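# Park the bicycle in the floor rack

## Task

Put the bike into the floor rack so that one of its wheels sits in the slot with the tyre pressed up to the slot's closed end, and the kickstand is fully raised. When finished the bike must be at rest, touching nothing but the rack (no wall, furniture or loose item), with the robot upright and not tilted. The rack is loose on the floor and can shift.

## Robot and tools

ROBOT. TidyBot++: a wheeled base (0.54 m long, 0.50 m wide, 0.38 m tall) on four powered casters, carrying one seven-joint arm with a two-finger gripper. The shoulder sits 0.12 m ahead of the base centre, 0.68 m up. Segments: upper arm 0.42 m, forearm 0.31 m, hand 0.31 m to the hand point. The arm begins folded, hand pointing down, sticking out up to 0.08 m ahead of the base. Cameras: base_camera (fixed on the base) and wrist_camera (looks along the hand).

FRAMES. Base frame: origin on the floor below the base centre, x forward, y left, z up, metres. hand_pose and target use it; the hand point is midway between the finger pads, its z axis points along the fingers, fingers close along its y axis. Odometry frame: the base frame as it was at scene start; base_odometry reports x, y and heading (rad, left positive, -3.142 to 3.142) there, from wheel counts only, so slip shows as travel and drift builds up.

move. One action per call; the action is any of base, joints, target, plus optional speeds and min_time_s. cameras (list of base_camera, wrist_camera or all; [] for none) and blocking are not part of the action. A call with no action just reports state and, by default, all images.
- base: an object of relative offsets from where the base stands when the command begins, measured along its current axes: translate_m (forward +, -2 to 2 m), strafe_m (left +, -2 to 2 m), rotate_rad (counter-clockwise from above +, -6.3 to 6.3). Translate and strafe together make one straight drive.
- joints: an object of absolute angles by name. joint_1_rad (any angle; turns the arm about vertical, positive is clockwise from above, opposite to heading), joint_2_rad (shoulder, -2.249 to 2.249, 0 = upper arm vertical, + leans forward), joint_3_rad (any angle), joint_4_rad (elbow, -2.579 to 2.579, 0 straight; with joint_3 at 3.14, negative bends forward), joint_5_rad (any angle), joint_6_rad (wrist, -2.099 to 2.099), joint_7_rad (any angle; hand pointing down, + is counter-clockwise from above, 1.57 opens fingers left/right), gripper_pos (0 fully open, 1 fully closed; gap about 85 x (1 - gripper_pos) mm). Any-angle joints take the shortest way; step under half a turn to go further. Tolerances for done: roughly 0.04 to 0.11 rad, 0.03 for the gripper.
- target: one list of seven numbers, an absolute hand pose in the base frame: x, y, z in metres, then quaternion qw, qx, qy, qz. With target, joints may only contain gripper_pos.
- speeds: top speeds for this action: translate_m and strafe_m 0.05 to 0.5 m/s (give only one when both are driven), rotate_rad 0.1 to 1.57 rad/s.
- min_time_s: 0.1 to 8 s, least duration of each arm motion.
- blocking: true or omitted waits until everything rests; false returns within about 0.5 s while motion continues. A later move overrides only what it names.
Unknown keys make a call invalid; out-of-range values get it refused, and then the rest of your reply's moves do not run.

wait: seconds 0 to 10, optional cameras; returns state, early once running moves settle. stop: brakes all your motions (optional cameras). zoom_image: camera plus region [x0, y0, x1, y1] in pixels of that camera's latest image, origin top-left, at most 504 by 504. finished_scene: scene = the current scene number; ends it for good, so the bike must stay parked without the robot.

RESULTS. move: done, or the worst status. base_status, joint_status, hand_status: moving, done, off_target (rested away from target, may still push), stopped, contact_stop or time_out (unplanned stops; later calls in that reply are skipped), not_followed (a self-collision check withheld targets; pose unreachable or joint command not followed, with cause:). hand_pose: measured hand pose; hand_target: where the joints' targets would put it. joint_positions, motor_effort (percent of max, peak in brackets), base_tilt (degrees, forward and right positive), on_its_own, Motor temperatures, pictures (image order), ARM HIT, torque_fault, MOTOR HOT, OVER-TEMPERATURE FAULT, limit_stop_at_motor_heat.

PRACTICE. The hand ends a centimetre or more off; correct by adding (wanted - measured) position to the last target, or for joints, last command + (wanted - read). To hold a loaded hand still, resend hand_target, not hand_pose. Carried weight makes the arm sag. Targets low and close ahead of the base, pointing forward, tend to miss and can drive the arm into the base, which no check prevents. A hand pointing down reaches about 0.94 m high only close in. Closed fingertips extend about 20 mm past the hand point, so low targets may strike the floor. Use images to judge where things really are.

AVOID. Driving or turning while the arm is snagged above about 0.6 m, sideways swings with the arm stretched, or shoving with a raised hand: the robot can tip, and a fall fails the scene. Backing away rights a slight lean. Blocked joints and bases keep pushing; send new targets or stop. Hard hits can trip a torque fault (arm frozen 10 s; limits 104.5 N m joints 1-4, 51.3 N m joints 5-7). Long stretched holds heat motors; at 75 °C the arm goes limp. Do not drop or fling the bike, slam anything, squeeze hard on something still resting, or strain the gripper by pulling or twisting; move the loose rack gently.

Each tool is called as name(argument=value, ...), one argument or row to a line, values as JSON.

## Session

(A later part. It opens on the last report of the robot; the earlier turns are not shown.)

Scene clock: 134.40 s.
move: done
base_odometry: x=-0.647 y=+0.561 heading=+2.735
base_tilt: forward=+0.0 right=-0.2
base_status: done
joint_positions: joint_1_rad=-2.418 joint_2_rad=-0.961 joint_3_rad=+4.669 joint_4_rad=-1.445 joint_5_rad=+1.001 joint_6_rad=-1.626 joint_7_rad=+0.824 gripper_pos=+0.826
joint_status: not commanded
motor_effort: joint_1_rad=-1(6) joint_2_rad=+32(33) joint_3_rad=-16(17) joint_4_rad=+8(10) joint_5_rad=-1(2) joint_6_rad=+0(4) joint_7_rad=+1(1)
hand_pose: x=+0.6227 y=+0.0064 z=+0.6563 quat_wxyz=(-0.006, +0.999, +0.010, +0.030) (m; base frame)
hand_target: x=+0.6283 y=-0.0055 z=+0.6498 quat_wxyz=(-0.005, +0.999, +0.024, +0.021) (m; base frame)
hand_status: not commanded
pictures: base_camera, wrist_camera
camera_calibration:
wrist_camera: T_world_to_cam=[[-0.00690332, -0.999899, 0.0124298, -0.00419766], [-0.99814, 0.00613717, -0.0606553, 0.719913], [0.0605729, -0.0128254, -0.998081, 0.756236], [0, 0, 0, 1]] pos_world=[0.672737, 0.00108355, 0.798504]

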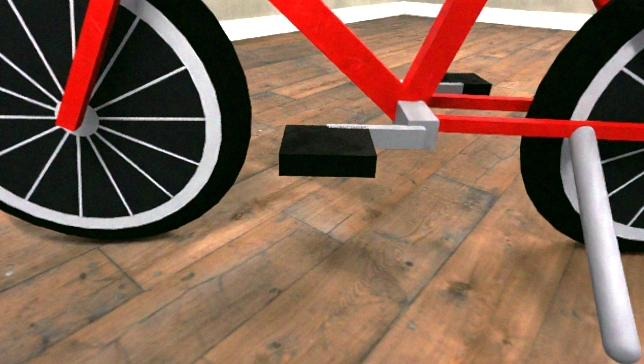

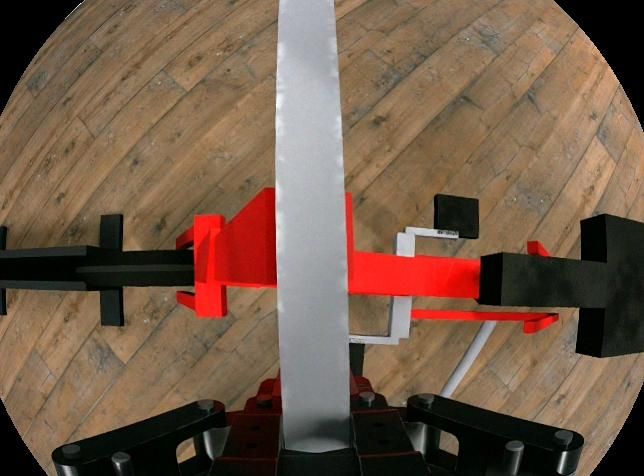

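move(
  base={"strafe_m": 0.2},
  speeds={"strafe_m": 0.08},
  cameras=["all"],
)

zoom_image(
  camera="wrist_camera",
  region=[0, 160, 300, 360],
)

Scene clock: 137.80 s.
move: done
base_odometry: x=-0.726 y=+0.377 heading=+2.735
base_tilt: forward=+0.0 right=-0.2
base_status: done
joint_positions: joint_1_rad=-2.419 joint_2_rad=-0.962 joint_3_rad=+4.669 joint_4_rad=-1.442 joint_5_rad=+1.001 joint_6_rad=-1.630 joint_7_rad=+0.830 gripper_pos=+0.826
joint_status: not commanded
motor_effort: joint_1_rad=+0(5) joint_2_rad=+31(32) joint_3_rad=-14(17) joint_4_rad=+7(9) joint_5_rad=+0(2) joint_6_rad=-1(3) joint_7_rad=+1(2)
hand_pose: x=+0.6227 y=+0.0055 z=+0.6565 quat_wxyz=(-0.005, +0.999, +0.012, +0.029) (m; base frame)
hand_target: x=+0.6283 y=-0.0055 z=+0.6498 quat_wxyz=(-0.005, +0.999, +0.024, +0.021) (m; base frame)
hand_status: not commanded
pictures: base_camera, wrist_camera
camera_calibration:
wrist_camera: T_world_to_cam=[[-0.00319316, -0.999893, 0.0142856, -0.00856066], [-0.998265, 0.00234744, -0.0588302, 0.71887], [0.0587904, -0.0144487, -0.998166, 0.757485], [0, 0, 0, 1]] pos_world=[0.673063, 0.000697397, 0.798509]

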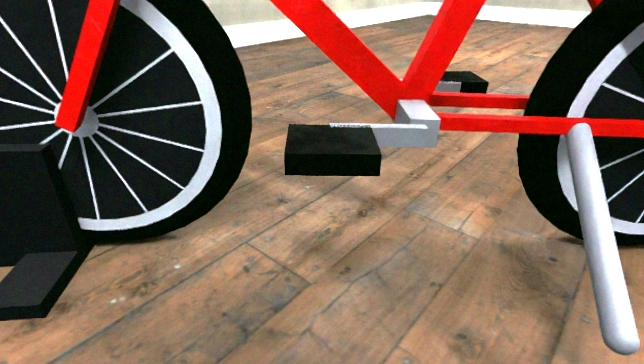

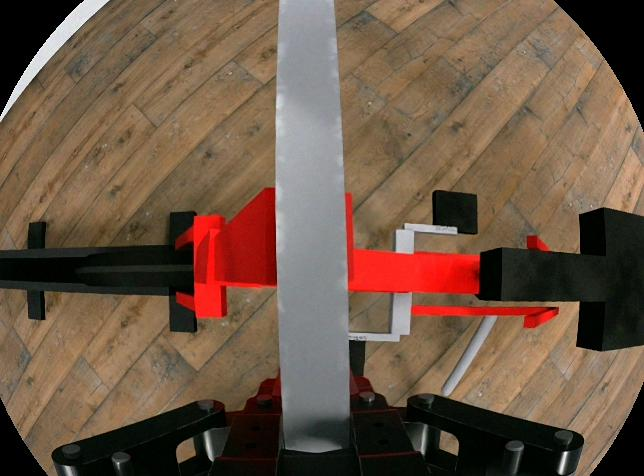

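Scaled by 1.680.

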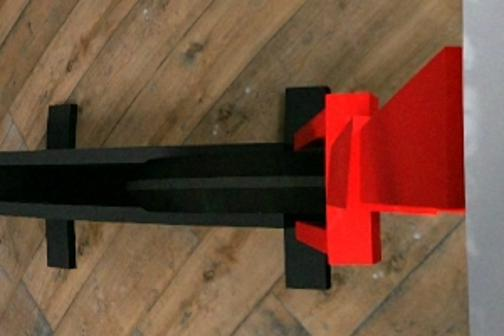

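move(
  base={"strafe_m": 0.17},
  speeds={"strafe_m": 0.08},
  cameras=["all"],
)

zoom_image(
  camera="wrist_camera",
  region=[0, 160, 300, 360],
)

Scene clock: 141.07 s.
move: done
base_odometry: x=-0.793 y=+0.220 heading=+2.735
base_tilt: forward=+0.0 right=-0.2
base_status: done
joint_positions: joint_1_rad=-2.423 joint_2_rad=-0.962 joint_3_rad=+4.669 joint_4_rad=-1.432 joint_5_rad=+1.002 joint_6_rad=-1.634 joint_7_rad=+0.838 gripper_pos=+0.826
joint_status: not commanded
motor_effort: joint_1_rad=+0(5) joint_2_rad=+30(31) joint_3_rad=-14(16) joint_4_rad=+7(8) joint_5_rad=+2(3) joint_6_rad=+0(4) joint_7_rad=+1(4)
hand_pose: x=+0.6245 y=+0.0060 z=+0.6581 quat_wxyz=(-0.006, +0.999, +0.014, +0.030) (m; base frame)
hand_target: x=+0.6283 y=-0.0055 z=+0.6498 quat_wxyz=(-0.005, +0.999, +0.024, +0.021) (m; base frame)
hand_status: not commanded
pictures: base_camera, wrist_camera
camera_calibration:
wrist_camera: T_world_to_cam=[[0.000668028, -0.999911, 0.013335, -0.00992119], [-0.998228, -0.00146031, -0.059493, 0.721191], [0.0595071, -0.0132716, -0.99814, 0.758579], [0, 0, 0, 1]] pos_world=[0.674778, 0.00120044, 0.800206]

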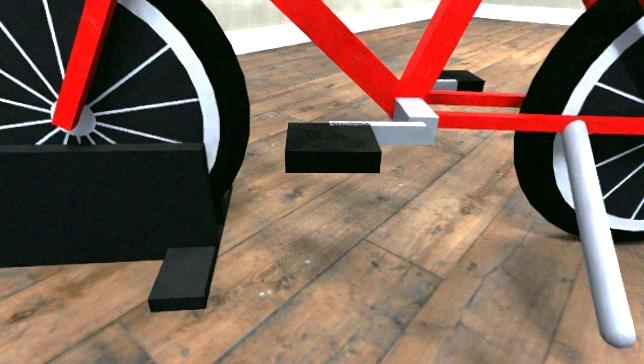

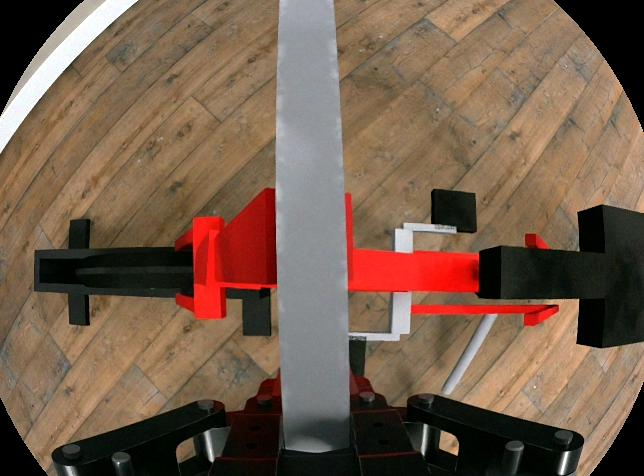

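Scaled by 1.680.

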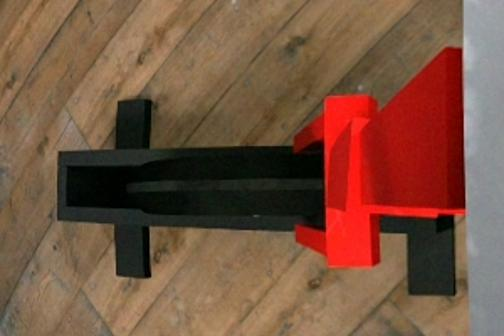

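move(
  base={"strafe_m": 0.12},
  speeds={"strafe_m": 0.06},
  cameras=["all"],
)

zoom_image(
  camera="wrist_camera",
  region=[0, 160, 300, 360],
)

Scene clock: 143.93 s.
move: done
base_odometry: x=-0.841 y=+0.110 heading=+2.735
base_tilt: forward=+0.0 right=-0.2
base_status: done
joint_positions: joint_1_rad=-2.417 joint_2_rad=-0.962 joint_3_rad=+4.669 joint_4_rad=-1.430 joint_5_rad=+1.002 joint_6_rad=-1.634 joint_7_rad=+0.843 gripper_pos=+0.826
joint_status: not commanded
motor_effort: joint_1_rad=+0(4) joint_2_rad=+28(31) joint_3_rad=-12(15) joint_4_rad=+6(7) joint_5_rad=+1(3) joint_6_rad=+0(4) joint_7_rad=+2(4)
hand_pose: x=+0.6252 y=+0.0027 z=+0.6584 quat_wxyz=(-0.006, +0.999, +0.012, +0.030) (m; base frame)
hand_target: x=+0.6283 y=-0.0055 z=+0.6498 quat_wxyz=(-0.005, +0.999, +0.024, +0.021) (m; base frame)
hand_status: not commanded
pictures: base_camera, wrist_camera
camera_calibration:
wrist_camera: T_world_to_cam=[[-0.00232751, -0.999912, 0.0130367, -0.0110699], [-0.99819, 0.00153972, -0.0601156, 0.722266], [0.0600903, -0.013153, -0.998106, 0.758378], [0, 0, 0, 1]] pos_world=[0.675362, -0.00220604, 0.800506]

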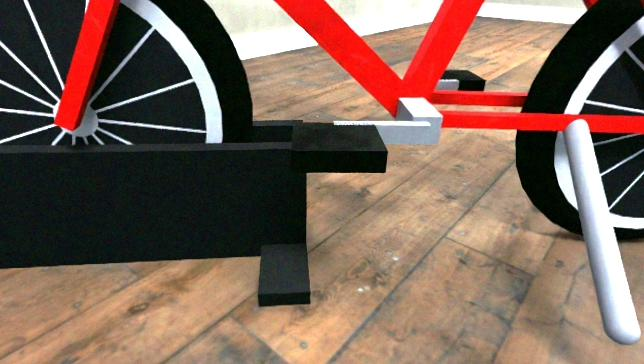

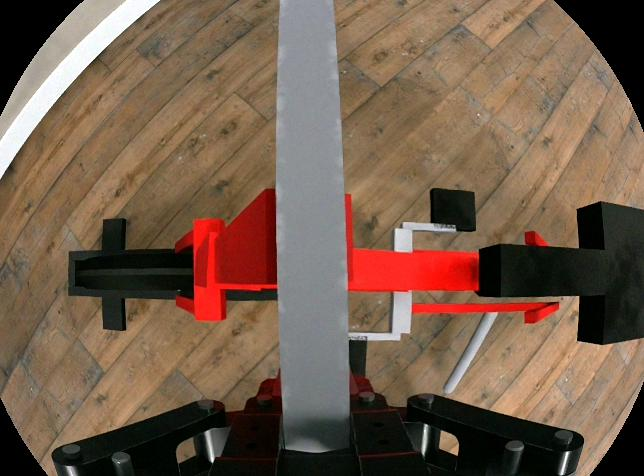

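Scaled by 1.680.

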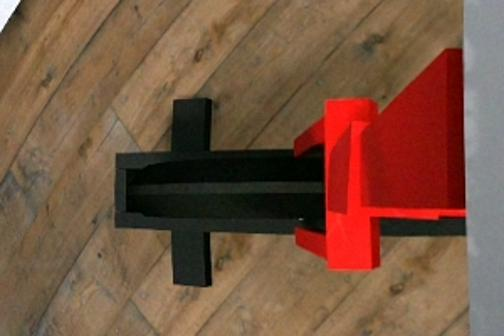

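move(
  base={"strafe_m": 0.04},
  speeds={"strafe_m": 0.05},
  cameras=["all"],
)

zoom_image(
  camera="wrist_camera",
  region=[0, 160, 300, 360],
)

Scene clock: 145.73 s.
move: done
base_odometry: x=-0.856 y=+0.073 heading=+2.735
base_tilt: forward=+0.0 right=-0.2
base_status: done
joint_positions: joint_1_rad=-2.415 joint_2_rad=-0.962 joint_3_rad=+4.670 joint_4_rad=-1.428 joint_5_rad=+1.003 joint_6_rad=-1.635 joint_7_rad=+0.847 gripper_pos=+0.826
joint_status: not commanded
motor_effort: joint_1_rad=-1(5) joint_2_rad=+28(31) joint_3_rad=-13(15) joint_4_rad=+6(7) joint_5_rad=+0(2) joint_6_rad=+0(4) joint_7_rad=+2(4)
hand_pose: x=+0.6257 y=+0.0007 z=+0.6586 quat_wxyz=(-0.006, +0.999, +0.012, +0.030) (m; base frame)
hand_target: x=+0.6283 y=-0.0055 z=+0.6498 quat_wxyz=(-0.005, +0.999, +0.024, +0.021) (m; base frame)
hand_status: not commanded
pictures: base_camera, wrist_camera
camera_calibration:
wrist_camera: T_world_to_cam=[[-0.0028608, -0.999905, 0.013502, -0.0131824], [-0.998183, 0.0020427, -0.0602203, 0.722858], [0.060187, -0.0136498, -0.998094, 0.758445], [0, 0, 0, 1]] pos_world=[0.675859, -0.00430511, 0.800708]

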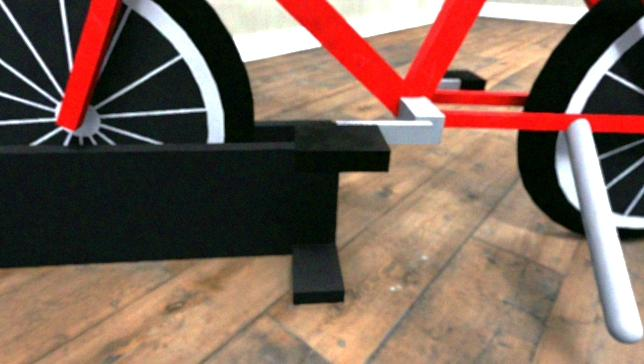

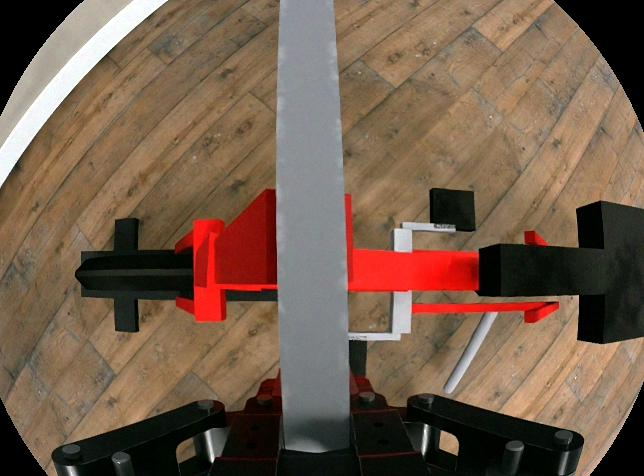

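Scaled by 1.680.

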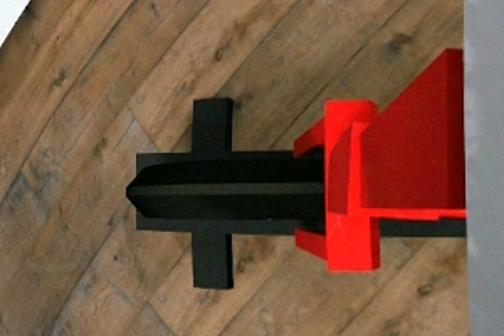

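move(
  base={"strafe_m": 0.04},
  speeds={"strafe_m": 0.05},
  cameras=["all"],
)

zoom_image(
  camera="wrist_camera",
  region=[0, 160, 300, 360],
)

Scene clock: 147.53 s.
move: done
base_odometry: x=-0.872 y=+0.036 heading=+2.735
base_tilt: forward=+0.0 right=-0.2
base_status: done
joint_positions: joint_1_rad=-2.413 joint_2_rad=-0.962 joint_3_rad=+4.670 joint_4_rad=-1.426 joint_5_rad=+1.003 joint_6_rad=-1.636 joint_7_rad=+0.850 gripper_pos=+0.826
joint_status: not commanded
motor_effort: joint_1_rad=-1(5) joint_2_rad=+28(31) joint_3_rad=-13(15) joint_4_rad=+5(6) joint_5_rad=+1(2) joint_6_rad=+0(4) joint_7_rad=+2(4)
hand_pose: x=+0.6262 y=-0.0008 z=+0.6587 quat_wxyz=(-0.005, +0.999, +0.012, +0.030) (m; base frame)
hand_target: x=+0.6283 y=-0.0055 z=+0.6498 quat_wxyz=(-0.005, +0.999, +0.024, +0.021) (m; base frame)
hand_status: not commanded
pictures: base_camera, wrist_camera
camera_calibration:
wrist_camera: T_world_to_cam=[[-0.0033039, -0.999896, 0.0140738, -0.0146403], [-0.998163, 0.00244619, -0.0605307, 0.723606], [0.0604899, -0.014248, -0.998067, 0.758371], [0, 0, 0, 1]] pos_world=[0.676355, -0.00560358, 0.800911]

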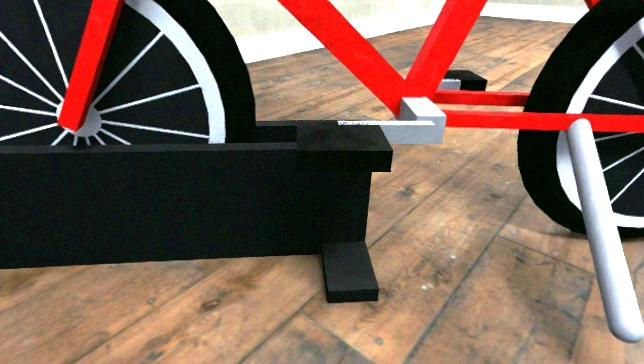

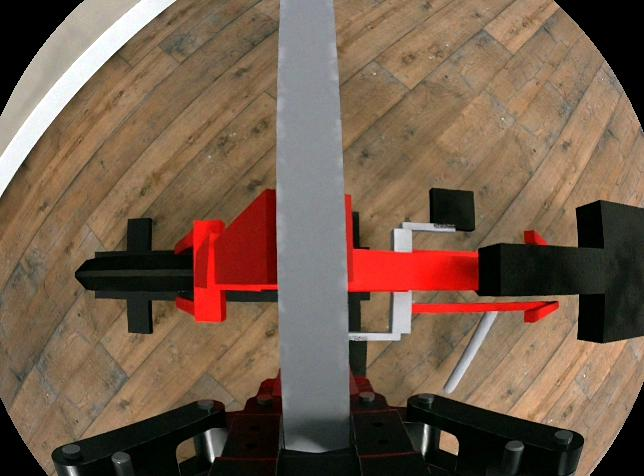

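Scaled by 1.680.

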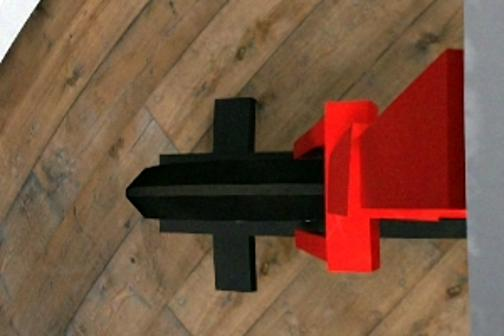

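move(
  base={"strafe_m": 0.04},
  speeds={"strafe_m": 0.05},
  cameras=["all"],
)

Scene clock: 149.33 s.
move: done
base_odometry: x=-0.888 y=-0.001 heading=+2.735
base_tilt: forward=+0.0 right=-0.2
base_status: done
joint_positions: joint_1_rad=-2.370 joint_2_rad=-0.962 joint_3_rad=+4.670 joint_4_rad=-1.423 joint_5_rad=+1.027 joint_6_rad=-1.650 joint_7_rad=+0.868 gripper_pos=+0.826
joint_status: not commanded
motor_effort: joint_1_rad=-9(11) joint_2_rad=+27(28) joint_3_rad=-15(15) joint_4_rad=+4(6) joint_5_rad=-4(7) joint_6_rad=+7(9) joint_7_rad=-1(5)
hand_pose: x=+0.6278 y=-0.0314 z=+0.6596 quat_wxyz=(+0.008, +0.999, -0.004, +0.033) (m; base frame)
hand_target: x=+0.6283 y=-0.0055 z=+0.6498 quat_wxyz=(-0.005, +0.999, +0.024, +0.021) (m; base frame)
hand_status: not commanded
pictures: base_camera, wrist_camera
camera_calibration:
wrist_camera: T_world_to_cam=[[-0.0346782, -0.99858, 0.0404523, -0.0429714], [-0.997247, 0.0319208, -0.0669267, 0.72989], [0.0655404, -0.0426618, -0.996938, 0.753869], [0, 0, 0, 1]] pos_world=[0.676982, -0.0340475, 0.802148]

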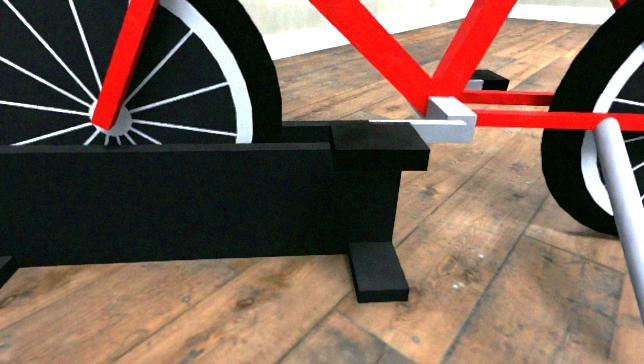

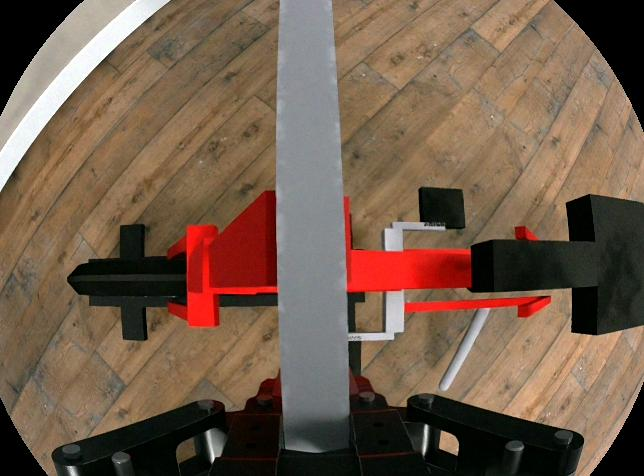

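move(
  base={"strafe_m": -0.018},
  speeds={"strafe_m": 0.05},
)

move(
  joints={"gripper_pos": 0.6},
  cameras=["all"],
)

Scene clock: 150.73 s.
move: done
base_odometry: x=-0.881 y=+0.016 heading=+2.735
base_tilt: forward=+0.0 right=-0.2
base_status: done
joint_positions: joint_1_rad=-2.399 joint_2_rad=-0.963 joint_3_rad=+4.671 joint_4_rad=-1.421 joint_5_rad=+1.027 joint_6_rad=-1.650 joint_7_rad=+0.868 gripper_pos=+0.826
joint_status: not commanded
motor_effort: joint_1_rad=-4(8) joint_2_rad=+30(32) joint_3_rad=-16(17) joint_4_rad=+6(7) joint_5_rad=-1(4) joint_6_rad=+1(6) joint_7_rad=+4(6)
hand_pose: x=+0.6288 y=-0.0170 z=+0.6593 quat_wxyz=(+0.008, +0.999, +0.010, +0.033) (m; base frame)
hand_target: x=+0.6283 y=-0.0055 z=+0.6498 quat_wxyz=(-0.005, +0.999, +0.024, +0.021) (m; base frame)
hand_status: not commanded
pictures: none

Scene clock: 151.50 s.
move: done
base_odometry: x=-0.881 y=+0.016 heading=+2.735
base_tilt: forward=+0.0 right=-0.2
base_status: not commanded
joint_positions: joint_1_rad=-2.414 joint_2_rad=-0.963 joint_3_rad=+4.671 joint_4_rad=-1.421 joint_5_rad=+1.027 joint_6_rad=-1.650 joint_7_rad=+0.870 gripper_pos=+0.600
joint_status: all done
motor_effort: joint_1_rad=-1(4) joint_2_rad=+30(31) joint_3_rad=-13(16) joint_4_rad=+8(8) joint_5_rad=+1(1) joint_6_rad=+1(3) joint_7_rad=+0(4)
hand_pose: x=+0.6290 y=-0.0094 z=+0.6593 quat_wxyz=(+0.007, +0.999, +0.018, +0.033) (m; base frame)
hand_target: x=+0.6283 y=-0.0055 z=+0.6498 quat_wxyz=(-0.005, +0.999, +0.024, +0.021) (m; base frame)
hand_status: not commanded
pictures: base_camera, wrist_camera
camera_calibration:
wrist_camera: T_world_to_cam=[[0.00936695, -0.999162, 0.0398446, -0.048267], [-0.997719, -0.0120024, -0.0664261, 0.729981], [0.0668486, -0.0391315, -0.996995, 0.753595], [0, 0, 0, 1]] pos_world=[0.678392, -0.00997575, 0.801744]

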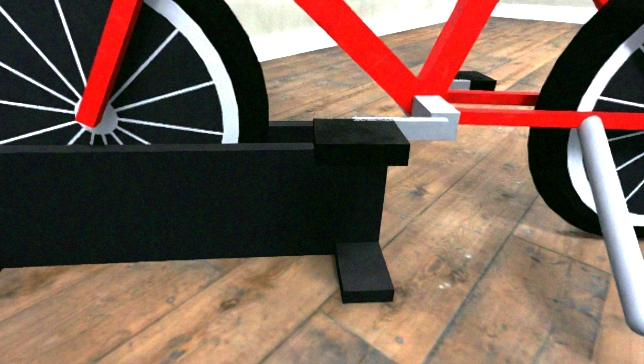

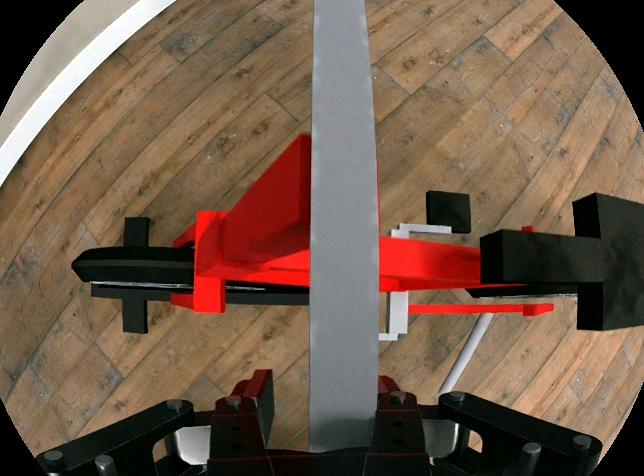

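move(
  joints={"gripper_pos": 0},
)

move(
  target=[0.60, -0.02, 0.78, 0, 1, 0, 0],
  min_time_s=1.5,
  cameras=["all"],
)

Scene clock: 152.97 s.
move: done
base_odometry: x=-0.881 y=+0.016 heading=+2.735
base_tilt: forward=+0.0 right=-0.2
base_status: not commanded
joint_positions: joint_1_rad=-2.415 joint_2_rad=-0.963 joint_3_rad=+4.671 joint_4_rad=-1.421 joint_5_rad=+1.027 joint_6_rad=-1.650 joint_7_rad=+0.870 gripper_pos=+0.000
joint_status: all done
motor_effort: joint_1_rad=+0(1) joint_2_rad=+29(30) joint_3_rad=-13(14) joint_4_rad=+8(8) joint_5_rad=+1(1) joint_6_rad=+1(2) joint_7_rad=-1(1)
hand_pose: x=+0.6290 y=-0.0087 z=+0.6593 quat_wxyz=(+0.007, +0.999, +0.019, +0.033) (m; base frame)
hand_target: x=+0.6283 y=-0.0055 z=+0.6498 quat_wxyz=(-0.005, +0.999, +0.024, +0.021) (m; base frame)
hand_status: not commanded
pictures: none

Scene clock: 154.77 s.
move: off_target
base_odometry: x=-0.881 y=+0.016 heading=+2.735
base_tilt: forward=+0.0 right=-0.2
base_status: not commanded
joint_positions: joint_1_rad=-2.233 joint_2_rad=-0.875 joint_3_rad=+4.315 joint_4_rad=-1.149 joint_5_rad=+1.068 joint_6_rad=-1.821 joint_7_rad=+0.867 gripper_pos=+0.000
joint_status: not commanded
motor_effort: joint_1_rad=+0(1) joint_2_rad=+28(31) joint_3_rad=-12(14) joint_4_rad=+7(9) joint_5_rad=+1(2) joint_6_rad=+4(4) joint_7_rad=-1(1)
hand_pose: x=+0.6368 y=-0.0728 z=+0.8328 quat_wxyz=(-0.063, +0.983, -0.087, +0.147) (m; base frame)
hand_target: x=+0.6297 y=-0.0828 z=+0.8444 quat_wxyz=(-0.059, +0.981, -0.116, +0.144) (m; base frame)
hand_status: off_target (0.083 m and 21.0 deg from the pose sent, 0.125 m and 4.4 deg at the start)
pictures: base_camera, wrist_camera
camera_calibration:
wrist_camera: T_world_to_cam=[[-0.18445, -0.973871, -0.132488, 0.150198], [-0.937462, 0.214816, -0.273895, 0.899334], [0.295199, 0.0736826, -0.95259, 0.749463], [0, 0, 0, 1]] pos_world=[0.649556, -0.10214, 0.980154]

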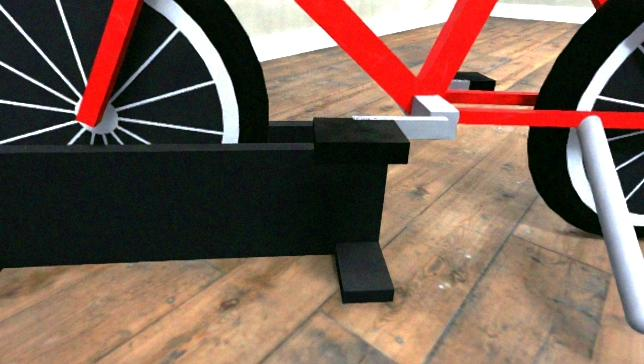

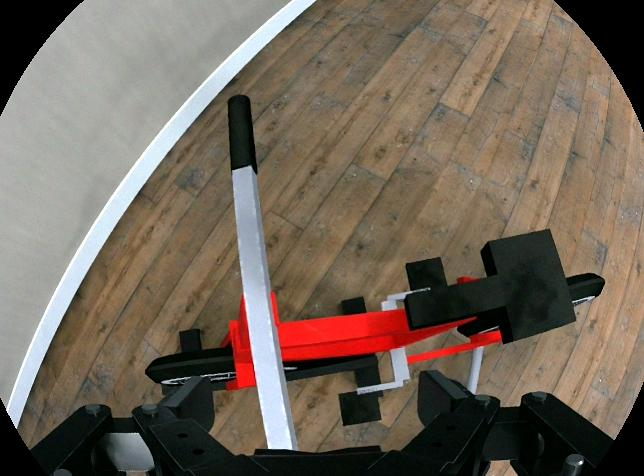

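move(
  base={"translate_m": -0.55, "strafe_m": -0.5},
)

move(
  joints={"joint_1_rad": 0, "joint_2_rad": -0.336, "joint_3_rad": 3.14, "joint_4_rad": -2.5, "joint_5_rad": 0, "joint_6_rad": 0.0, "joint_7_rad": 1.57, "gripper_pos": 1},
  cameras=["all"],
)

zoom_image(
  camera="base_camera",
  region=[200, 0, 500, 200],
)

Scene clock: 158.50 s.
move: done
base_odometry: x=-0.177 y=+0.258 heading=+2.734
base_tilt: forward=+0.0 right=-0.2
base_status: done
joint_positions: joint_1_rad=-2.223 joint_2_rad=-0.873 joint_3_rad=+4.315 joint_4_rad=-1.148 joint_5_rad=+1.068 joint_6_rad=-1.821 joint_7_rad=+0.867 gripper_pos=+0.000
joint_status: not commanded
motor_effort: joint_1_rad=+0(2) joint_2_rad=+27(29) joint_3_rad=-12(12) joint_4_rad=+7(8) joint_5_rad=+1(2) joint_6_rad=+4(5) joint_7_rad=-1(1)
hand_pose: x=+0.6361 y=-0.0775 z=+0.8338 quat_wxyz=(-0.062, +0.983, -0.092, +0.148) (m; base frame)
hand_target: x=+0.6297 y=-0.0828 z=+0.8444 quat_wxyz=(-0.059, +0.981, -0.116, +0.144) (m; base frame)
hand_status: not commanded
pictures: none

Scene clock: 162.10 s.
move: done
base_odometry: x=-0.178 y=+0.258 heading=+2.734
base_tilt: forward=-0.1 right=-0.2
base_status: not commanded
joint_positions: joint_1_rad=-0.012 joint_2_rad=-0.359 joint_3_rad=+3.155 joint_4_rad=-2.472 joint_5_rad=+0.040 joint_6_rad=-0.062 joint_7_rad=+1.520 gripper_pos=+0.999
joint_status: all done
motor_effort: joint_1_rad=+0(2) joint_2_rad=-5(28) joint_3_rad=-1(13) joint_4_rad=+16(19) joint_5_rad=+0(3) joint_6_rad=+8(9) joint_7_rad=+0(2)
hand_pose: x=+0.4969 y=+0.0002 z=+0.7369 quat_wxyz=(-0.004, +0.885, -0.007, +0.465) (m; base frame)
hand_target: x=+0.4990 y=+0.0019 z=+0.7293 quat_wxyz=(+0.000, +0.883, +0.000, +0.470) (m; base frame)
hand_status: not commanded
pictures: base_camera, wrist_camera
camera_calibration:
wrist_camera: T_world_to_cam=[[-0.0441118, -0.998845, -0.0190429, 0.0294644], [-0.566695, 0.0407157, -0.822921, 0.9467], [0.822746, -0.025509, -0.567836, 0.148304], [0, 0, 0, 1]] pos_world=[0.415773, -0.00533216, 0.863833]

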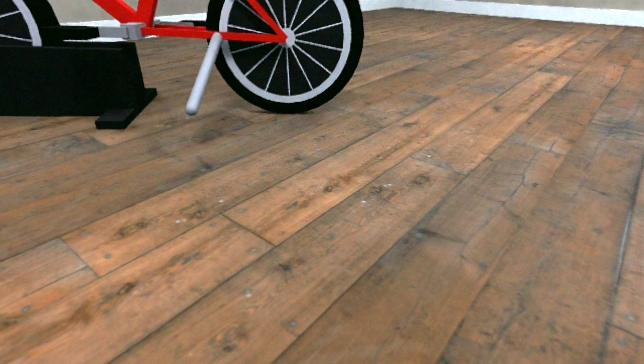

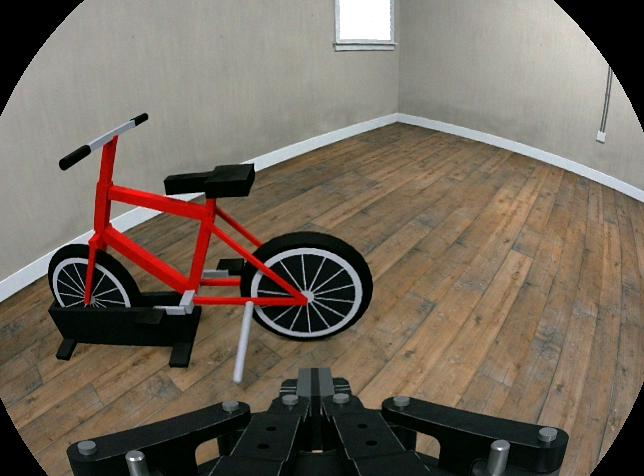

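Scaled by 1.680.

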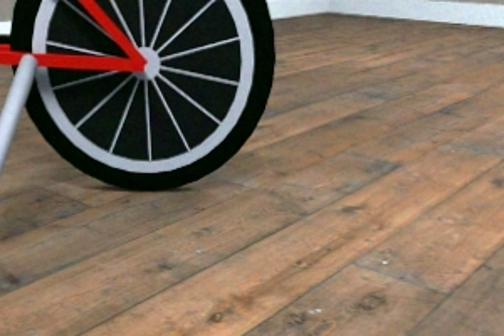

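move(
  base={"translate_m": 0.33, "strafe_m": 0.15},
)

move(
  target=[0.52, 0.13, 0.32, 0, 0.894, 0, 0.447],
  cameras=["all"],
)

Scene clock: 168.10 s.
move: done
base_odometry: x=-0.540 y=+0.251 heading=+2.734
base_tilt: forward=+0.0 right=-0.2
base_status: done
joint_positions: joint_1_rad=-0.011 joint_2_rad=-0.349 joint_3_rad=+3.152 joint_4_rad=-2.475 joint_5_rad=+0.039 joint_6_rad=-0.056 joint_7_rad=+1.520 gripper_pos=+0.999
joint_status: not commanded
motor_effort: joint_1_rad=+0(1) joint_2_rad=-5(6) joint_3_rad=-1(1) joint_4_rad=+15(17) joint_5_rad=+0(1) joint_6_rad=+8(9) joint_7_rad=-1(1)
hand_pose: x=+0.4972 y=+0.0009 z=+0.7328 quat_wxyz=(-0.004, +0.887, -0.006, +0.461) (m; base frame)
hand_target: x=+0.4990 y=+0.0019 z=+0.7293 quat_wxyz=(+0.000, +0.883, +0.000, +0.470) (m; base frame)
hand_status: not commanded
pictures: none

Scene clock: 171.37 s.
move: done
base_odometry: x=-0.540 y=+0.251 heading=+2.734
base_tilt: forward=+0.0 right=-0.2
base_status: not commanded
joint_positions: joint_1_rad=-0.792 joint_2_rad=+1.407 joint_3_rad=+3.228 joint_4_rad=-2.481 joint_5_rad=-0.493 joint_6_rad=+1.434 joint_7_rad=+1.045 gripper_pos=+0.999
joint_status: not commanded
motor_effort: joint_1_rad=+0(1) joint_2_rad=-26(27) joint_3_rad=+1(2) joint_4_rad=-8(16) joint_5_rad=-3(4) joint_6_rad=+7(9) joint_7_rad=+0(1)
hand_pose: x=+0.5082 y=+0.1360 z=+0.3165 quat_wxyz=(+0.001, +0.908, +0.015, +0.418) (m; base frame)
hand_target: x=+0.5200 y=+0.1300 z=+0.3200 quat_wxyz=(+0.000, +0.894, +0.000, +0.447) (m; base frame)
hand_status: done (0.014 m and 4.1 deg from the pose sent, 0.433 m and 2.0 deg at the start; a joint's target at an end of its range on 6 of 81 steps)
pictures: base_camera, wrist_camera
camera_calibration:
wrist_camera: T_world_to_cam=[[-0.00931972, -0.999875, 0.012772, 0.13004], [-0.650102, -0.00364634, -0.759839, 0.63005], [0.75979, -0.0153846, -0.649986, -0.0395393], [0, 0, 0, 1]] pos_world=[0.44085, 0.131713, 0.451375]

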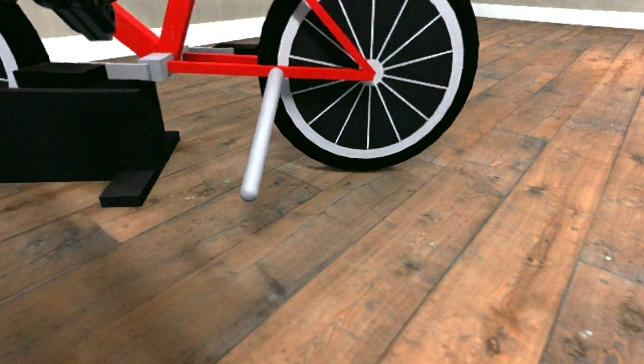

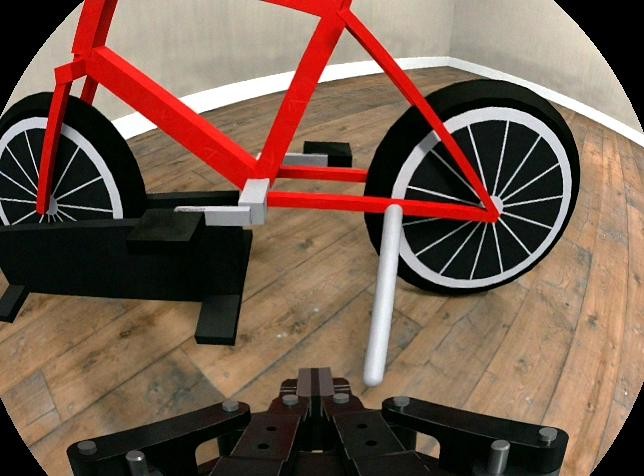

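move(
  target=[0.62, 0.16, 0.17, 0, 0.894, 0, 0.447],
)

move(
  target=[0.69, 0.14, 0.105, 0, 0.894, 0, 0.447],
  cameras=["all"],
)

Scene clock: 174.23 s.
move: done
base_odometry: x=-0.540 y=+0.251 heading=+2.734
base_tilt: forward=+0.0 right=-0.2
base_status: not commanded
joint_positions: joint_1_rad=-0.659 joint_2_rad=+1.606 joint_3_rad=+3.228 joint_4_rad=-1.909 joint_5_rad=-0.493 joint_6_rad=+1.279 joint_7_rad=+1.196 gripper_pos=+0.999
joint_status: not commanded
motor_effort: joint_1_rad=+0(1) joint_2_rad=-31(32) joint_3_rad=+2(2) joint_4_rad=-2(8) joint_5_rad=-2(3) joint_6_rad=+8(9) joint_7_rad=+0(1)
hand_pose: x=+0.6389 y=+0.1756 z=+0.2080 quat_wxyz=(-0.025, +0.876, -0.022, +0.482) (m; base frame)
hand_target: x=+0.6200 y=+0.1600 z=+0.1700 quat_wxyz=(+0.000, +0.894, +0.000, +0.447) (m; base frame)
hand_status: done (0.045 m and 5.9 deg from the pose sent, 0.186 m and 4.1 deg at the start)
pictures: none

Scene clock: 175.63 s.
move: done
base_odometry: x=-0.540 y=+0.251 heading=+2.734
base_tilt: forward=+0.0 right=-0.2
base_status: not commanded
joint_positions: joint_1_rad=-0.480 joint_2_rad=+1.716 joint_3_rad=+3.228 joint_4_rad=-1.600 joint_5_rad=-0.425 joint_6_rad=+1.138 joint_7_rad=+1.341 gripper_pos=+0.999
joint_status: not commanded
motor_effort: joint_1_rad=+0(1) joint_2_rad=-34(35) joint_3_rad=+2(3) joint_4_rad=+0(3) joint_5_rad=-1(2) joint_6_rad=+9(9) joint_7_rad=+0(1)
hand_pose: x=+0.7171 y=+0.1384 z=+0.1486 quat_wxyz=(-0.008, +0.872, -0.033, +0.488) (m; base frame)
hand_target: x=+0.6900 y=+0.1400 z=+0.1050 quat_wxyz=(+0.000, +0.894, +0.000, +0.447) (m; base frame)
hand_status: done (0.051 m and 6.6 deg from the pose sent, 0.120 m and 5.9 deg at the start)
pictures: base_camera, wrist_camera
camera_calibration:
wrist_camera: T_world_to_cam=[[-0.0855942, -0.994863, -0.0540518, 0.200455], [-0.519136, 0.0908376, -0.849851, 0.544653], [0.850395, -0.044682, -0.524245, -0.386954], [0, 0, 0, 1]] pos_world=[0.62897, 0.13266, 0.27085]

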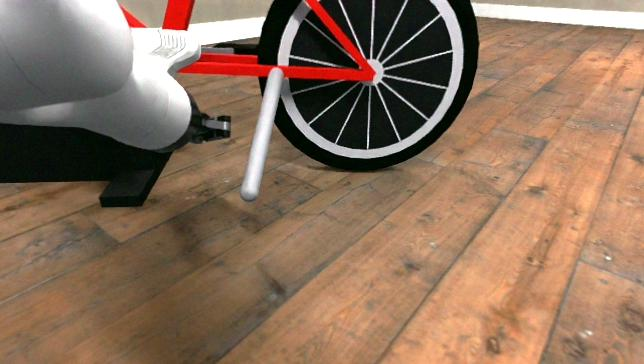

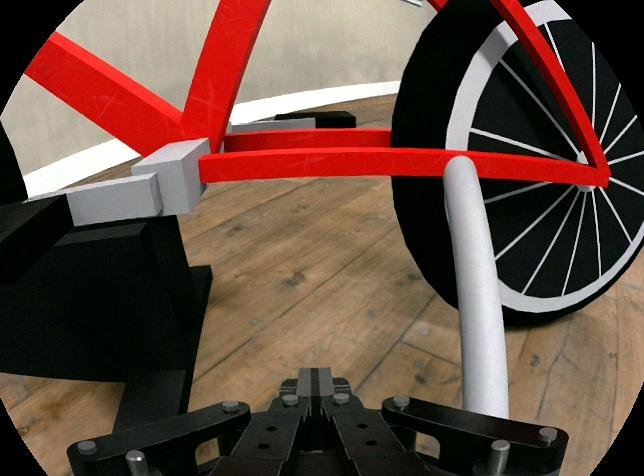

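move(
  target=[0.68, 0.10, 0.075, 0, 0.894, 0, 0.447],
)

move(
  target=[0.68, 0.03, 0.08, 0, 0.894, 0, 0.447],
  cameras=["all"],
)

Scene clock: 177.33 s.
move: done
base_odometry: x=-0.540 y=+0.251 heading=+2.734
base_tilt: forward=+0.0 right=-0.2
base_status: not commanded
joint_positions: joint_1_rad=-0.360 joint_2_rad=+1.806 joint_3_rad=+3.205 joint_4_rad=-1.567 joint_5_rad=-0.329 joint_6_rad=+1.137 joint_7_rad=+1.374 gripper_pos=+0.999
joint_status: not commanded
motor_effort: joint_1_rad=+1(2) joint_2_rad=-32(35) joint_3_rad=+1(2) joint_4_rad=+0(1) joint_5_rad=-1(3) joint_6_rad=+8(9) joint_7_rad=+0(1)
hand_pose: x=+0.6930 y=+0.0896 z=+0.0948 quat_wxyz=(+0.003, +0.890, -0.034, +0.454) (m; base frame)
hand_target: x=+0.6800 y=+0.1000 z=+0.0750 quat_wxyz=(+0.000, +0.894, +0.000, +0.447) (m; base frame)
hand_status: done (0.026 m and 4.1 deg from the pose sent, 0.091 m and 6.6 deg at the start)
pictures: none

Scene clock: 178.97 s.
move: done
base_odometry: x=-0.540 y=+0.251 heading=+2.734
base_tilt: forward=+0.0 right=-0.2
base_status: not commanded
joint_positions: joint_1_rad=-0.133 joint_2_rad=+1.806 joint_3_rad=+3.168 joint_4_rad=-1.580 joint_5_rad=-0.116 joint_6_rad=+1.176 joint_7_rad=+1.451 gripper_pos=+0.999
joint_status: not commanded
motor_effort: joint_1_rad=+0(5) joint_2_rad=-32(33) joint_3_rad=-1(4) joint_4_rad=+0(3) joint_5_rad=+0(4) joint_6_rad=+8(9) joint_7_rad=-1(1)
hand_pose: x=+0.7005 y=+0.0337 z=+0.0938 quat_wxyz=(-0.009, +0.892, -0.030, +0.451) (m; base frame)
hand_target: x=+0.6800 y=+0.0300 z=+0.0800 quat_wxyz=(+0.000, +0.894, +0.000, +0.447) (m; base frame)
hand_status: done (0.025 m and 3.6 deg from the pose sent, 0.063 m and 4.1 deg at the start)
pictures: base_camera, wrist_camera
camera_calibration:
wrist_camera: T_world_to_cam=[[-0.0805018, -0.99561, -0.047754, 0.0877212], [-0.589399, 0.0861836, -0.803232, 0.544038], [0.803821, -0.0365154, -0.593749, -0.367367], [0, 0, 0, 1]] pos_world=[0.623014, 0.0270345, 0.223053]

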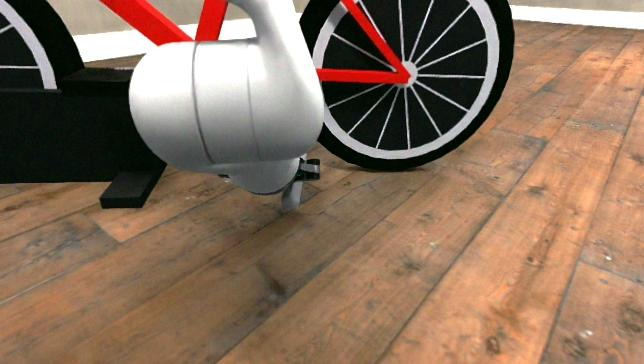

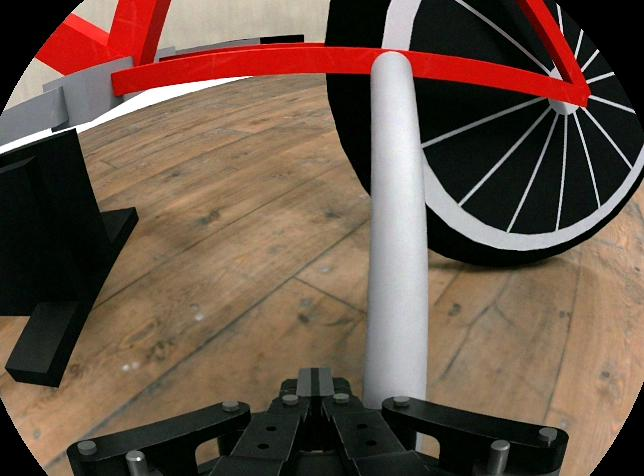

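move(
  target=[0.58, 0.08, 0.12, 0, 0.894, 0, 0.447],
)

move(
  target=[0.48, 0.08, 0.45, 0, 0.894, 0, 0.447],
  cameras=["all"],
)

zoom_image(
  camera="base_camera",
  region=[150, 0, 550, 220],
)

Scene clock: 183.07 s.
move: done
base_odometry: x=-0.540 y=+0.251 heading=+2.734
base_tilt: forward=+0.0 right=-0.3
base_status: not commanded
joint_positions: joint_1_rad=-0.402 joint_2_rad=+1.807 joint_3_rad=+3.169 joint_4_rad=-1.868 joint_5_rad=-0.268 joint_6_rad=+1.418 joint_7_rad=+1.355 gripper_pos=+0.999
joint_status: not commanded
motor_effort: joint_1_rad=+0(2) joint_2_rad=-28(33) joint_3_rad=+0(2) joint_4_rad=-4(5) joint_5_rad=-1(2) joint_6_rad=+8(8) joint_7_rad=+0(1)
hand_pose: x=+0.5980 y=+0.1036 z=+0.1230 quat_wxyz=(-0.014, +0.897, +0.017, +0.442) (m; base frame)
hand_target: x=+0.5800 y=+0.0800 z=+0.1200 quat_wxyz=(+0.000, +0.894, +0.000, +0.447) (m; base frame)
hand_status: done (0.030 m and 2.6 deg from the pose sent, 0.132 m and 3.6 deg at the start)
pictures: none

Scene clock: 185.03 s.
move: off_target
base_odometry: x=-0.540 y=+0.251 heading=+2.734
base_tilt: forward=+0.0 right=-0.2
base_status: not commanded
joint_positions: joint_1_rad=-0.688 joint_2_rad=+1.289 joint_3_rad=+3.272 joint_4_rad=-2.550 joint_5_rad=-0.378 joint_6_rad=+1.685 joint_7_rad=+1.002 gripper_pos=+0.999
joint_status: not commanded
motor_effort: joint_1_rad=+0(1) joint_2_rad=-26(30) joint_3_rad=+2(2) joint_4_rad=-6(6) joint_5_rad=-3(3) joint_6_rad=+8(9) joint_7_rad=-1(1)
hand_pose: x=+0.5631 y=+0.1537 z=+0.4162 quat_wxyz=(-0.082, +0.853, -0.005, +0.516) (m; base frame)
hand_target: x=+0.5695 y=+0.1483 z=+0.4469 quat_wxyz=(-0.089, +0.833, -0.021, +0.546) (m; base frame)
hand_status: off_target (0.116 m and 13.2 deg from the pose sent, 0.348 m and 2.6 deg at the start; a joint's target at an end of its range on 50 of 50 steps)
pictures: base_camera, wrist_camera
camera_calibration:
wrist_camera: T_world_to_cam=[[0.041501, -0.986883, -0.156008, 0.18656], [-0.469297, 0.118593, -0.87504, 0.668896], [0.882064, 0.109529, -0.45822, -0.18411], [0, 0, 0, 1]] pos_world=[0.468566, 0.124953, 0.530053]

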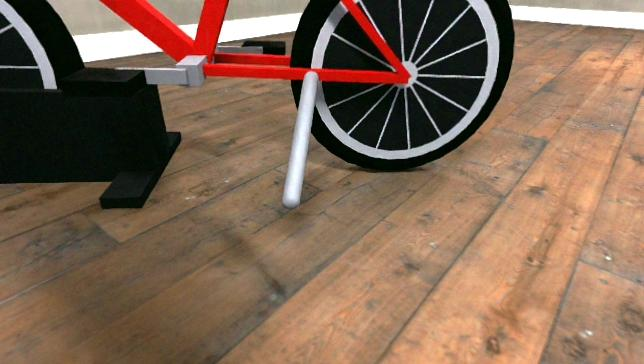

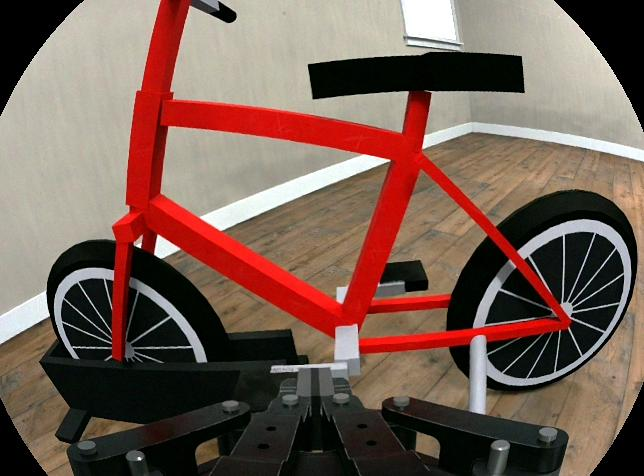

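Scaled by 1.260.

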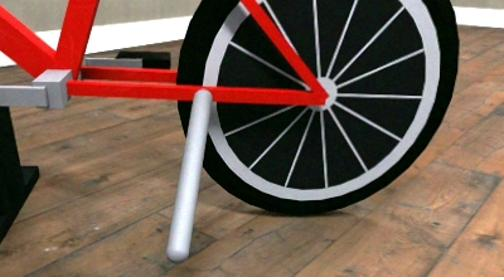

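move(
  base={"translate_m": -0.1, "strafe_m": -1.05},
  joints={"joint_1_rad": 0, "joint_2_rad": -0.336, "joint_3_rad": 3.14, "joint_4_rad": -2.5, "joint_5_rad": 0, "joint_6_rad": -0.1, "joint_7_rad": 1.57},
)

move(
  base={"rotate_rad": 1.571},
)

move(
  base={"strafe_m": -0.85},
  cameras=["all"],
)

Scene clock: 189.10 s.
move: done
base_odometry: x=-0.032 y=+1.175 heading=+2.735
base_tilt: forward=+0.0 right=-0.2
base_status: done
joint_positions: joint_1_rad=-0.011 joint_2_rad=-0.321 joint_3_rad=+3.154 joint_4_rad=-2.543 joint_5_rad=-0.039 joint_6_rad=-0.042 joint_7_rad=+1.520 gripper_pos=+0.999
joint_status: all done
motor_effort: joint_1_rad=+0(3) joint_2_rad=-5(28) joint_3_rad=-1(4) joint_4_rad=+15(15) joint_5_rad=+0(5) joint_6_rad=+8(10) joint_7_rad=-1(1)
hand_pose: x=+0.4758 y=+0.0014 z=+0.6916 quat_wxyz=(-0.021, +0.904, -0.042, +0.424) (m; base frame)
hand_target: x=+0.4804 y=+0.0019 z=+0.7044 quat_wxyz=(+0.000, +0.905, +0.000, +0.425) (m; base frame)
hand_status: not commanded
pictures: none

Scene clock: 191.40 s.
move: done
base_odometry: x=-0.032 y=+1.175 heading=-1.978
base_tilt: forward=+0.0 right=-0.2
base_status: done
joint_positions: joint_1_rad=-0.008 joint_2_rad=-0.321 joint_3_rad=+3.149 joint_4_rad=-2.536 joint_5_rad=-0.039 joint_6_rad=-0.044 joint_7_rad=+1.520 gripper_pos=+0.999
joint_status: not commanded
motor_effort: joint_1_rad=+0(1) joint_2_rad=-5(6) joint_3_rad=-1(2) joint_4_rad=+15(15) joint_5_rad=+0(1) joint_6_rad=+8(8) joint_7_rad=-1(1)
hand_pose: x=+0.4782 y=+0.0024 z=+0.6948 quat_wxyz=(-0.021, +0.903, -0.040, +0.427) (m; base frame)
hand_target: x=+0.4804 y=+0.0019 z=+0.7044 quat_wxyz=(+0.000, +0.905, +0.000, +0.425) (m; base frame)
hand_status: not commanded
pictures: none

Scene clock: 194.33 s.
move: done
base_odometry: x=-0.813 y=+1.512 heading=-1.978
base_tilt: forward=+0.0 right=-0.2
base_status: done
joint_positions: joint_1_rad=-0.008 joint_2_rad=-0.321 joint_3_rad=+3.148 joint_4_rad=-2.536 joint_5_rad=-0.039 joint_6_rad=-0.044 joint_7_rad=+1.520 gripper_pos=+0.999
joint_status: not commanded
motor_effort: joint_1_rad=+0(1) joint_2_rad=-5(5) joint_3_rad=-1(2) joint_4_rad=+15(15) joint_5_rad=+1(1) joint_6_rad=+8(9) joint_7_rad=+0(1)
hand_pose: x=+0.4781 y=+0.0026 z=+0.6947 quat_wxyz=(-0.021, +0.903, -0.039, +0.427) (m; base frame)
hand_target: x=+0.4804 y=+0.0019 z=+0.7044 quat_wxyz=(+0.000, +0.905, +0.000, +0.425) (m; base frame)
hand_status: not commanded
pictures: base_camera, wrist_camera
camera_calibration:
wrist_camera: T_world_to_cam=[[-0.0888671, -0.993206, -0.0751236, 0.0905767], [-0.630683, 0.114486, -0.76755, 0.89319], [0.770936, -0.0208307, -0.636572, 0.212451], [0, 0, 0, 1]] pos_world=[0.407582, -0.00787073, 0.827613]

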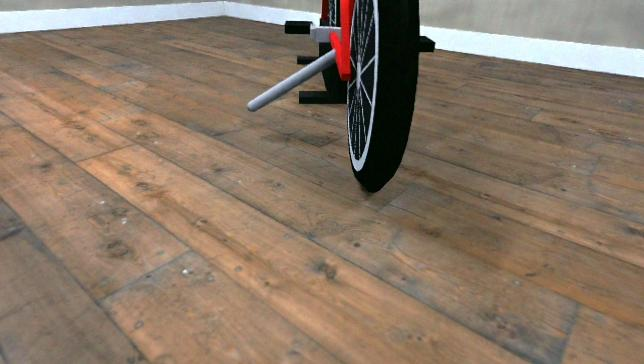

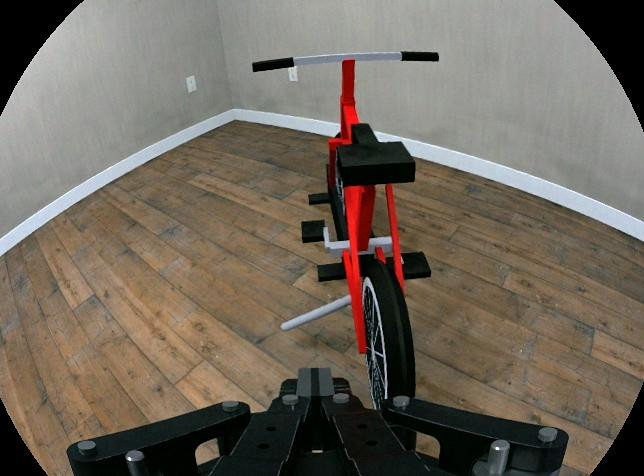

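move(
  base={"translate_m": 0.3},
  speeds={"translate_m": 0.2},
)

move(
  base={"translate_m": 0.07},
  speeds={"translate_m": 0.05},
  cameras=["all"],
)

Scene clock: 198.60 s.
move: done
base_odometry: x=-0.932 y=+1.236 heading=-1.978
base_tilt: forward=+0.0 right=-0.2
base_status: done
joint_positions: joint_1_rad=-0.008 joint_2_rad=-0.326 joint_3_rad=+3.148 joint_4_rad=-2.535 joint_5_rad=-0.039 joint_6_rad=-0.046 joint_7_rad=+1.520 gripper_pos=+0.999
joint_status: not commanded
motor_effort: joint_1_rad=+0(0) joint_2_rad=-5(7) joint_3_rad=-1(1) joint_4_rad=+15(16) joint_5_rad=+0(1) joint_6_rad=+8(9) joint_7_rad=+0(1)
hand_pose: x=+0.4781 y=+0.0027 z=+0.6964 quat_wxyz=(-0.021, +0.903, -0.039, +0.428) (m; base frame)
hand_target: x=+0.4804 y=+0.0019 z=+0.7044 quat_wxyz=(+0.000, +0.905, +0.000, +0.425) (m; base frame)
hand_status: not commanded
pictures: none

Scene clock: 200.47 s.
move: done
base_odometry: x=-0.960 y=+1.172 heading=-1.978
base_tilt: forward=+0.0 right=-0.2
base_status: done
joint_positions: joint_1_rad=-0.008 joint_2_rad=-0.327 joint_3_rad=+3.148 joint_4_rad=-2.535 joint_5_rad=-0.039 joint_6_rad=-0.047 joint_7_rad=+1.520 gripper_pos=+0.999
joint_status: not commanded
motor_effort: joint_1_rad=+0(0) joint_2_rad=-5(7) joint_3_rad=-1(1) joint_4_rad=+15(16) joint_5_rad=+0(1) joint_6_rad=+8(8) joint_7_rad=+0(1)
hand_pose: x=+0.4780 y=+0.0027 z=+0.6967 quat_wxyz=(-0.021, +0.902, -0.039, +0.429) (m; base frame)
hand_target: x=+0.4804 y=+0.0019 z=+0.7044 quat_wxyz=(+0.000, +0.905, +0.000, +0.425) (m; base frame)
hand_status: not commanded
pictures: base_camera, wrist_camera
camera_calibration:
wrist_camera: T_world_to_cam=[[-0.0884277, -0.993219, -0.0754752, 0.0907616], [-0.627589, 0.114395, -0.770095, 0.894952], [0.773507, -0.0207303, -0.633449, 0.210366], [0, 0, 0, 1]] pos_world=[0.406968, -0.00787099, 0.829304]

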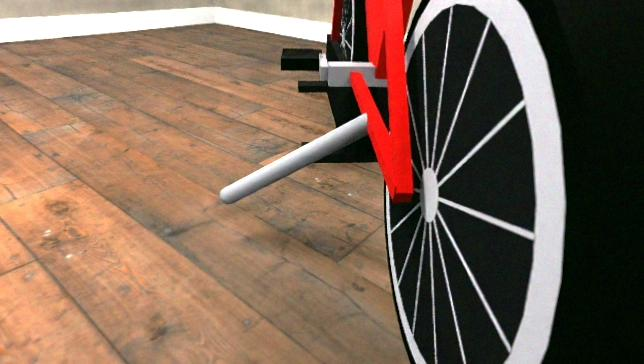

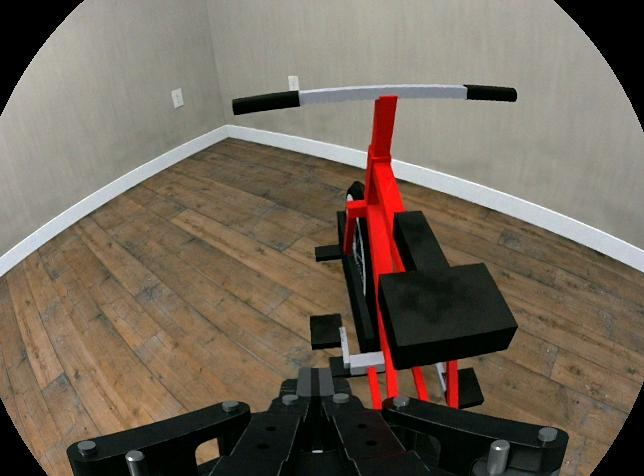

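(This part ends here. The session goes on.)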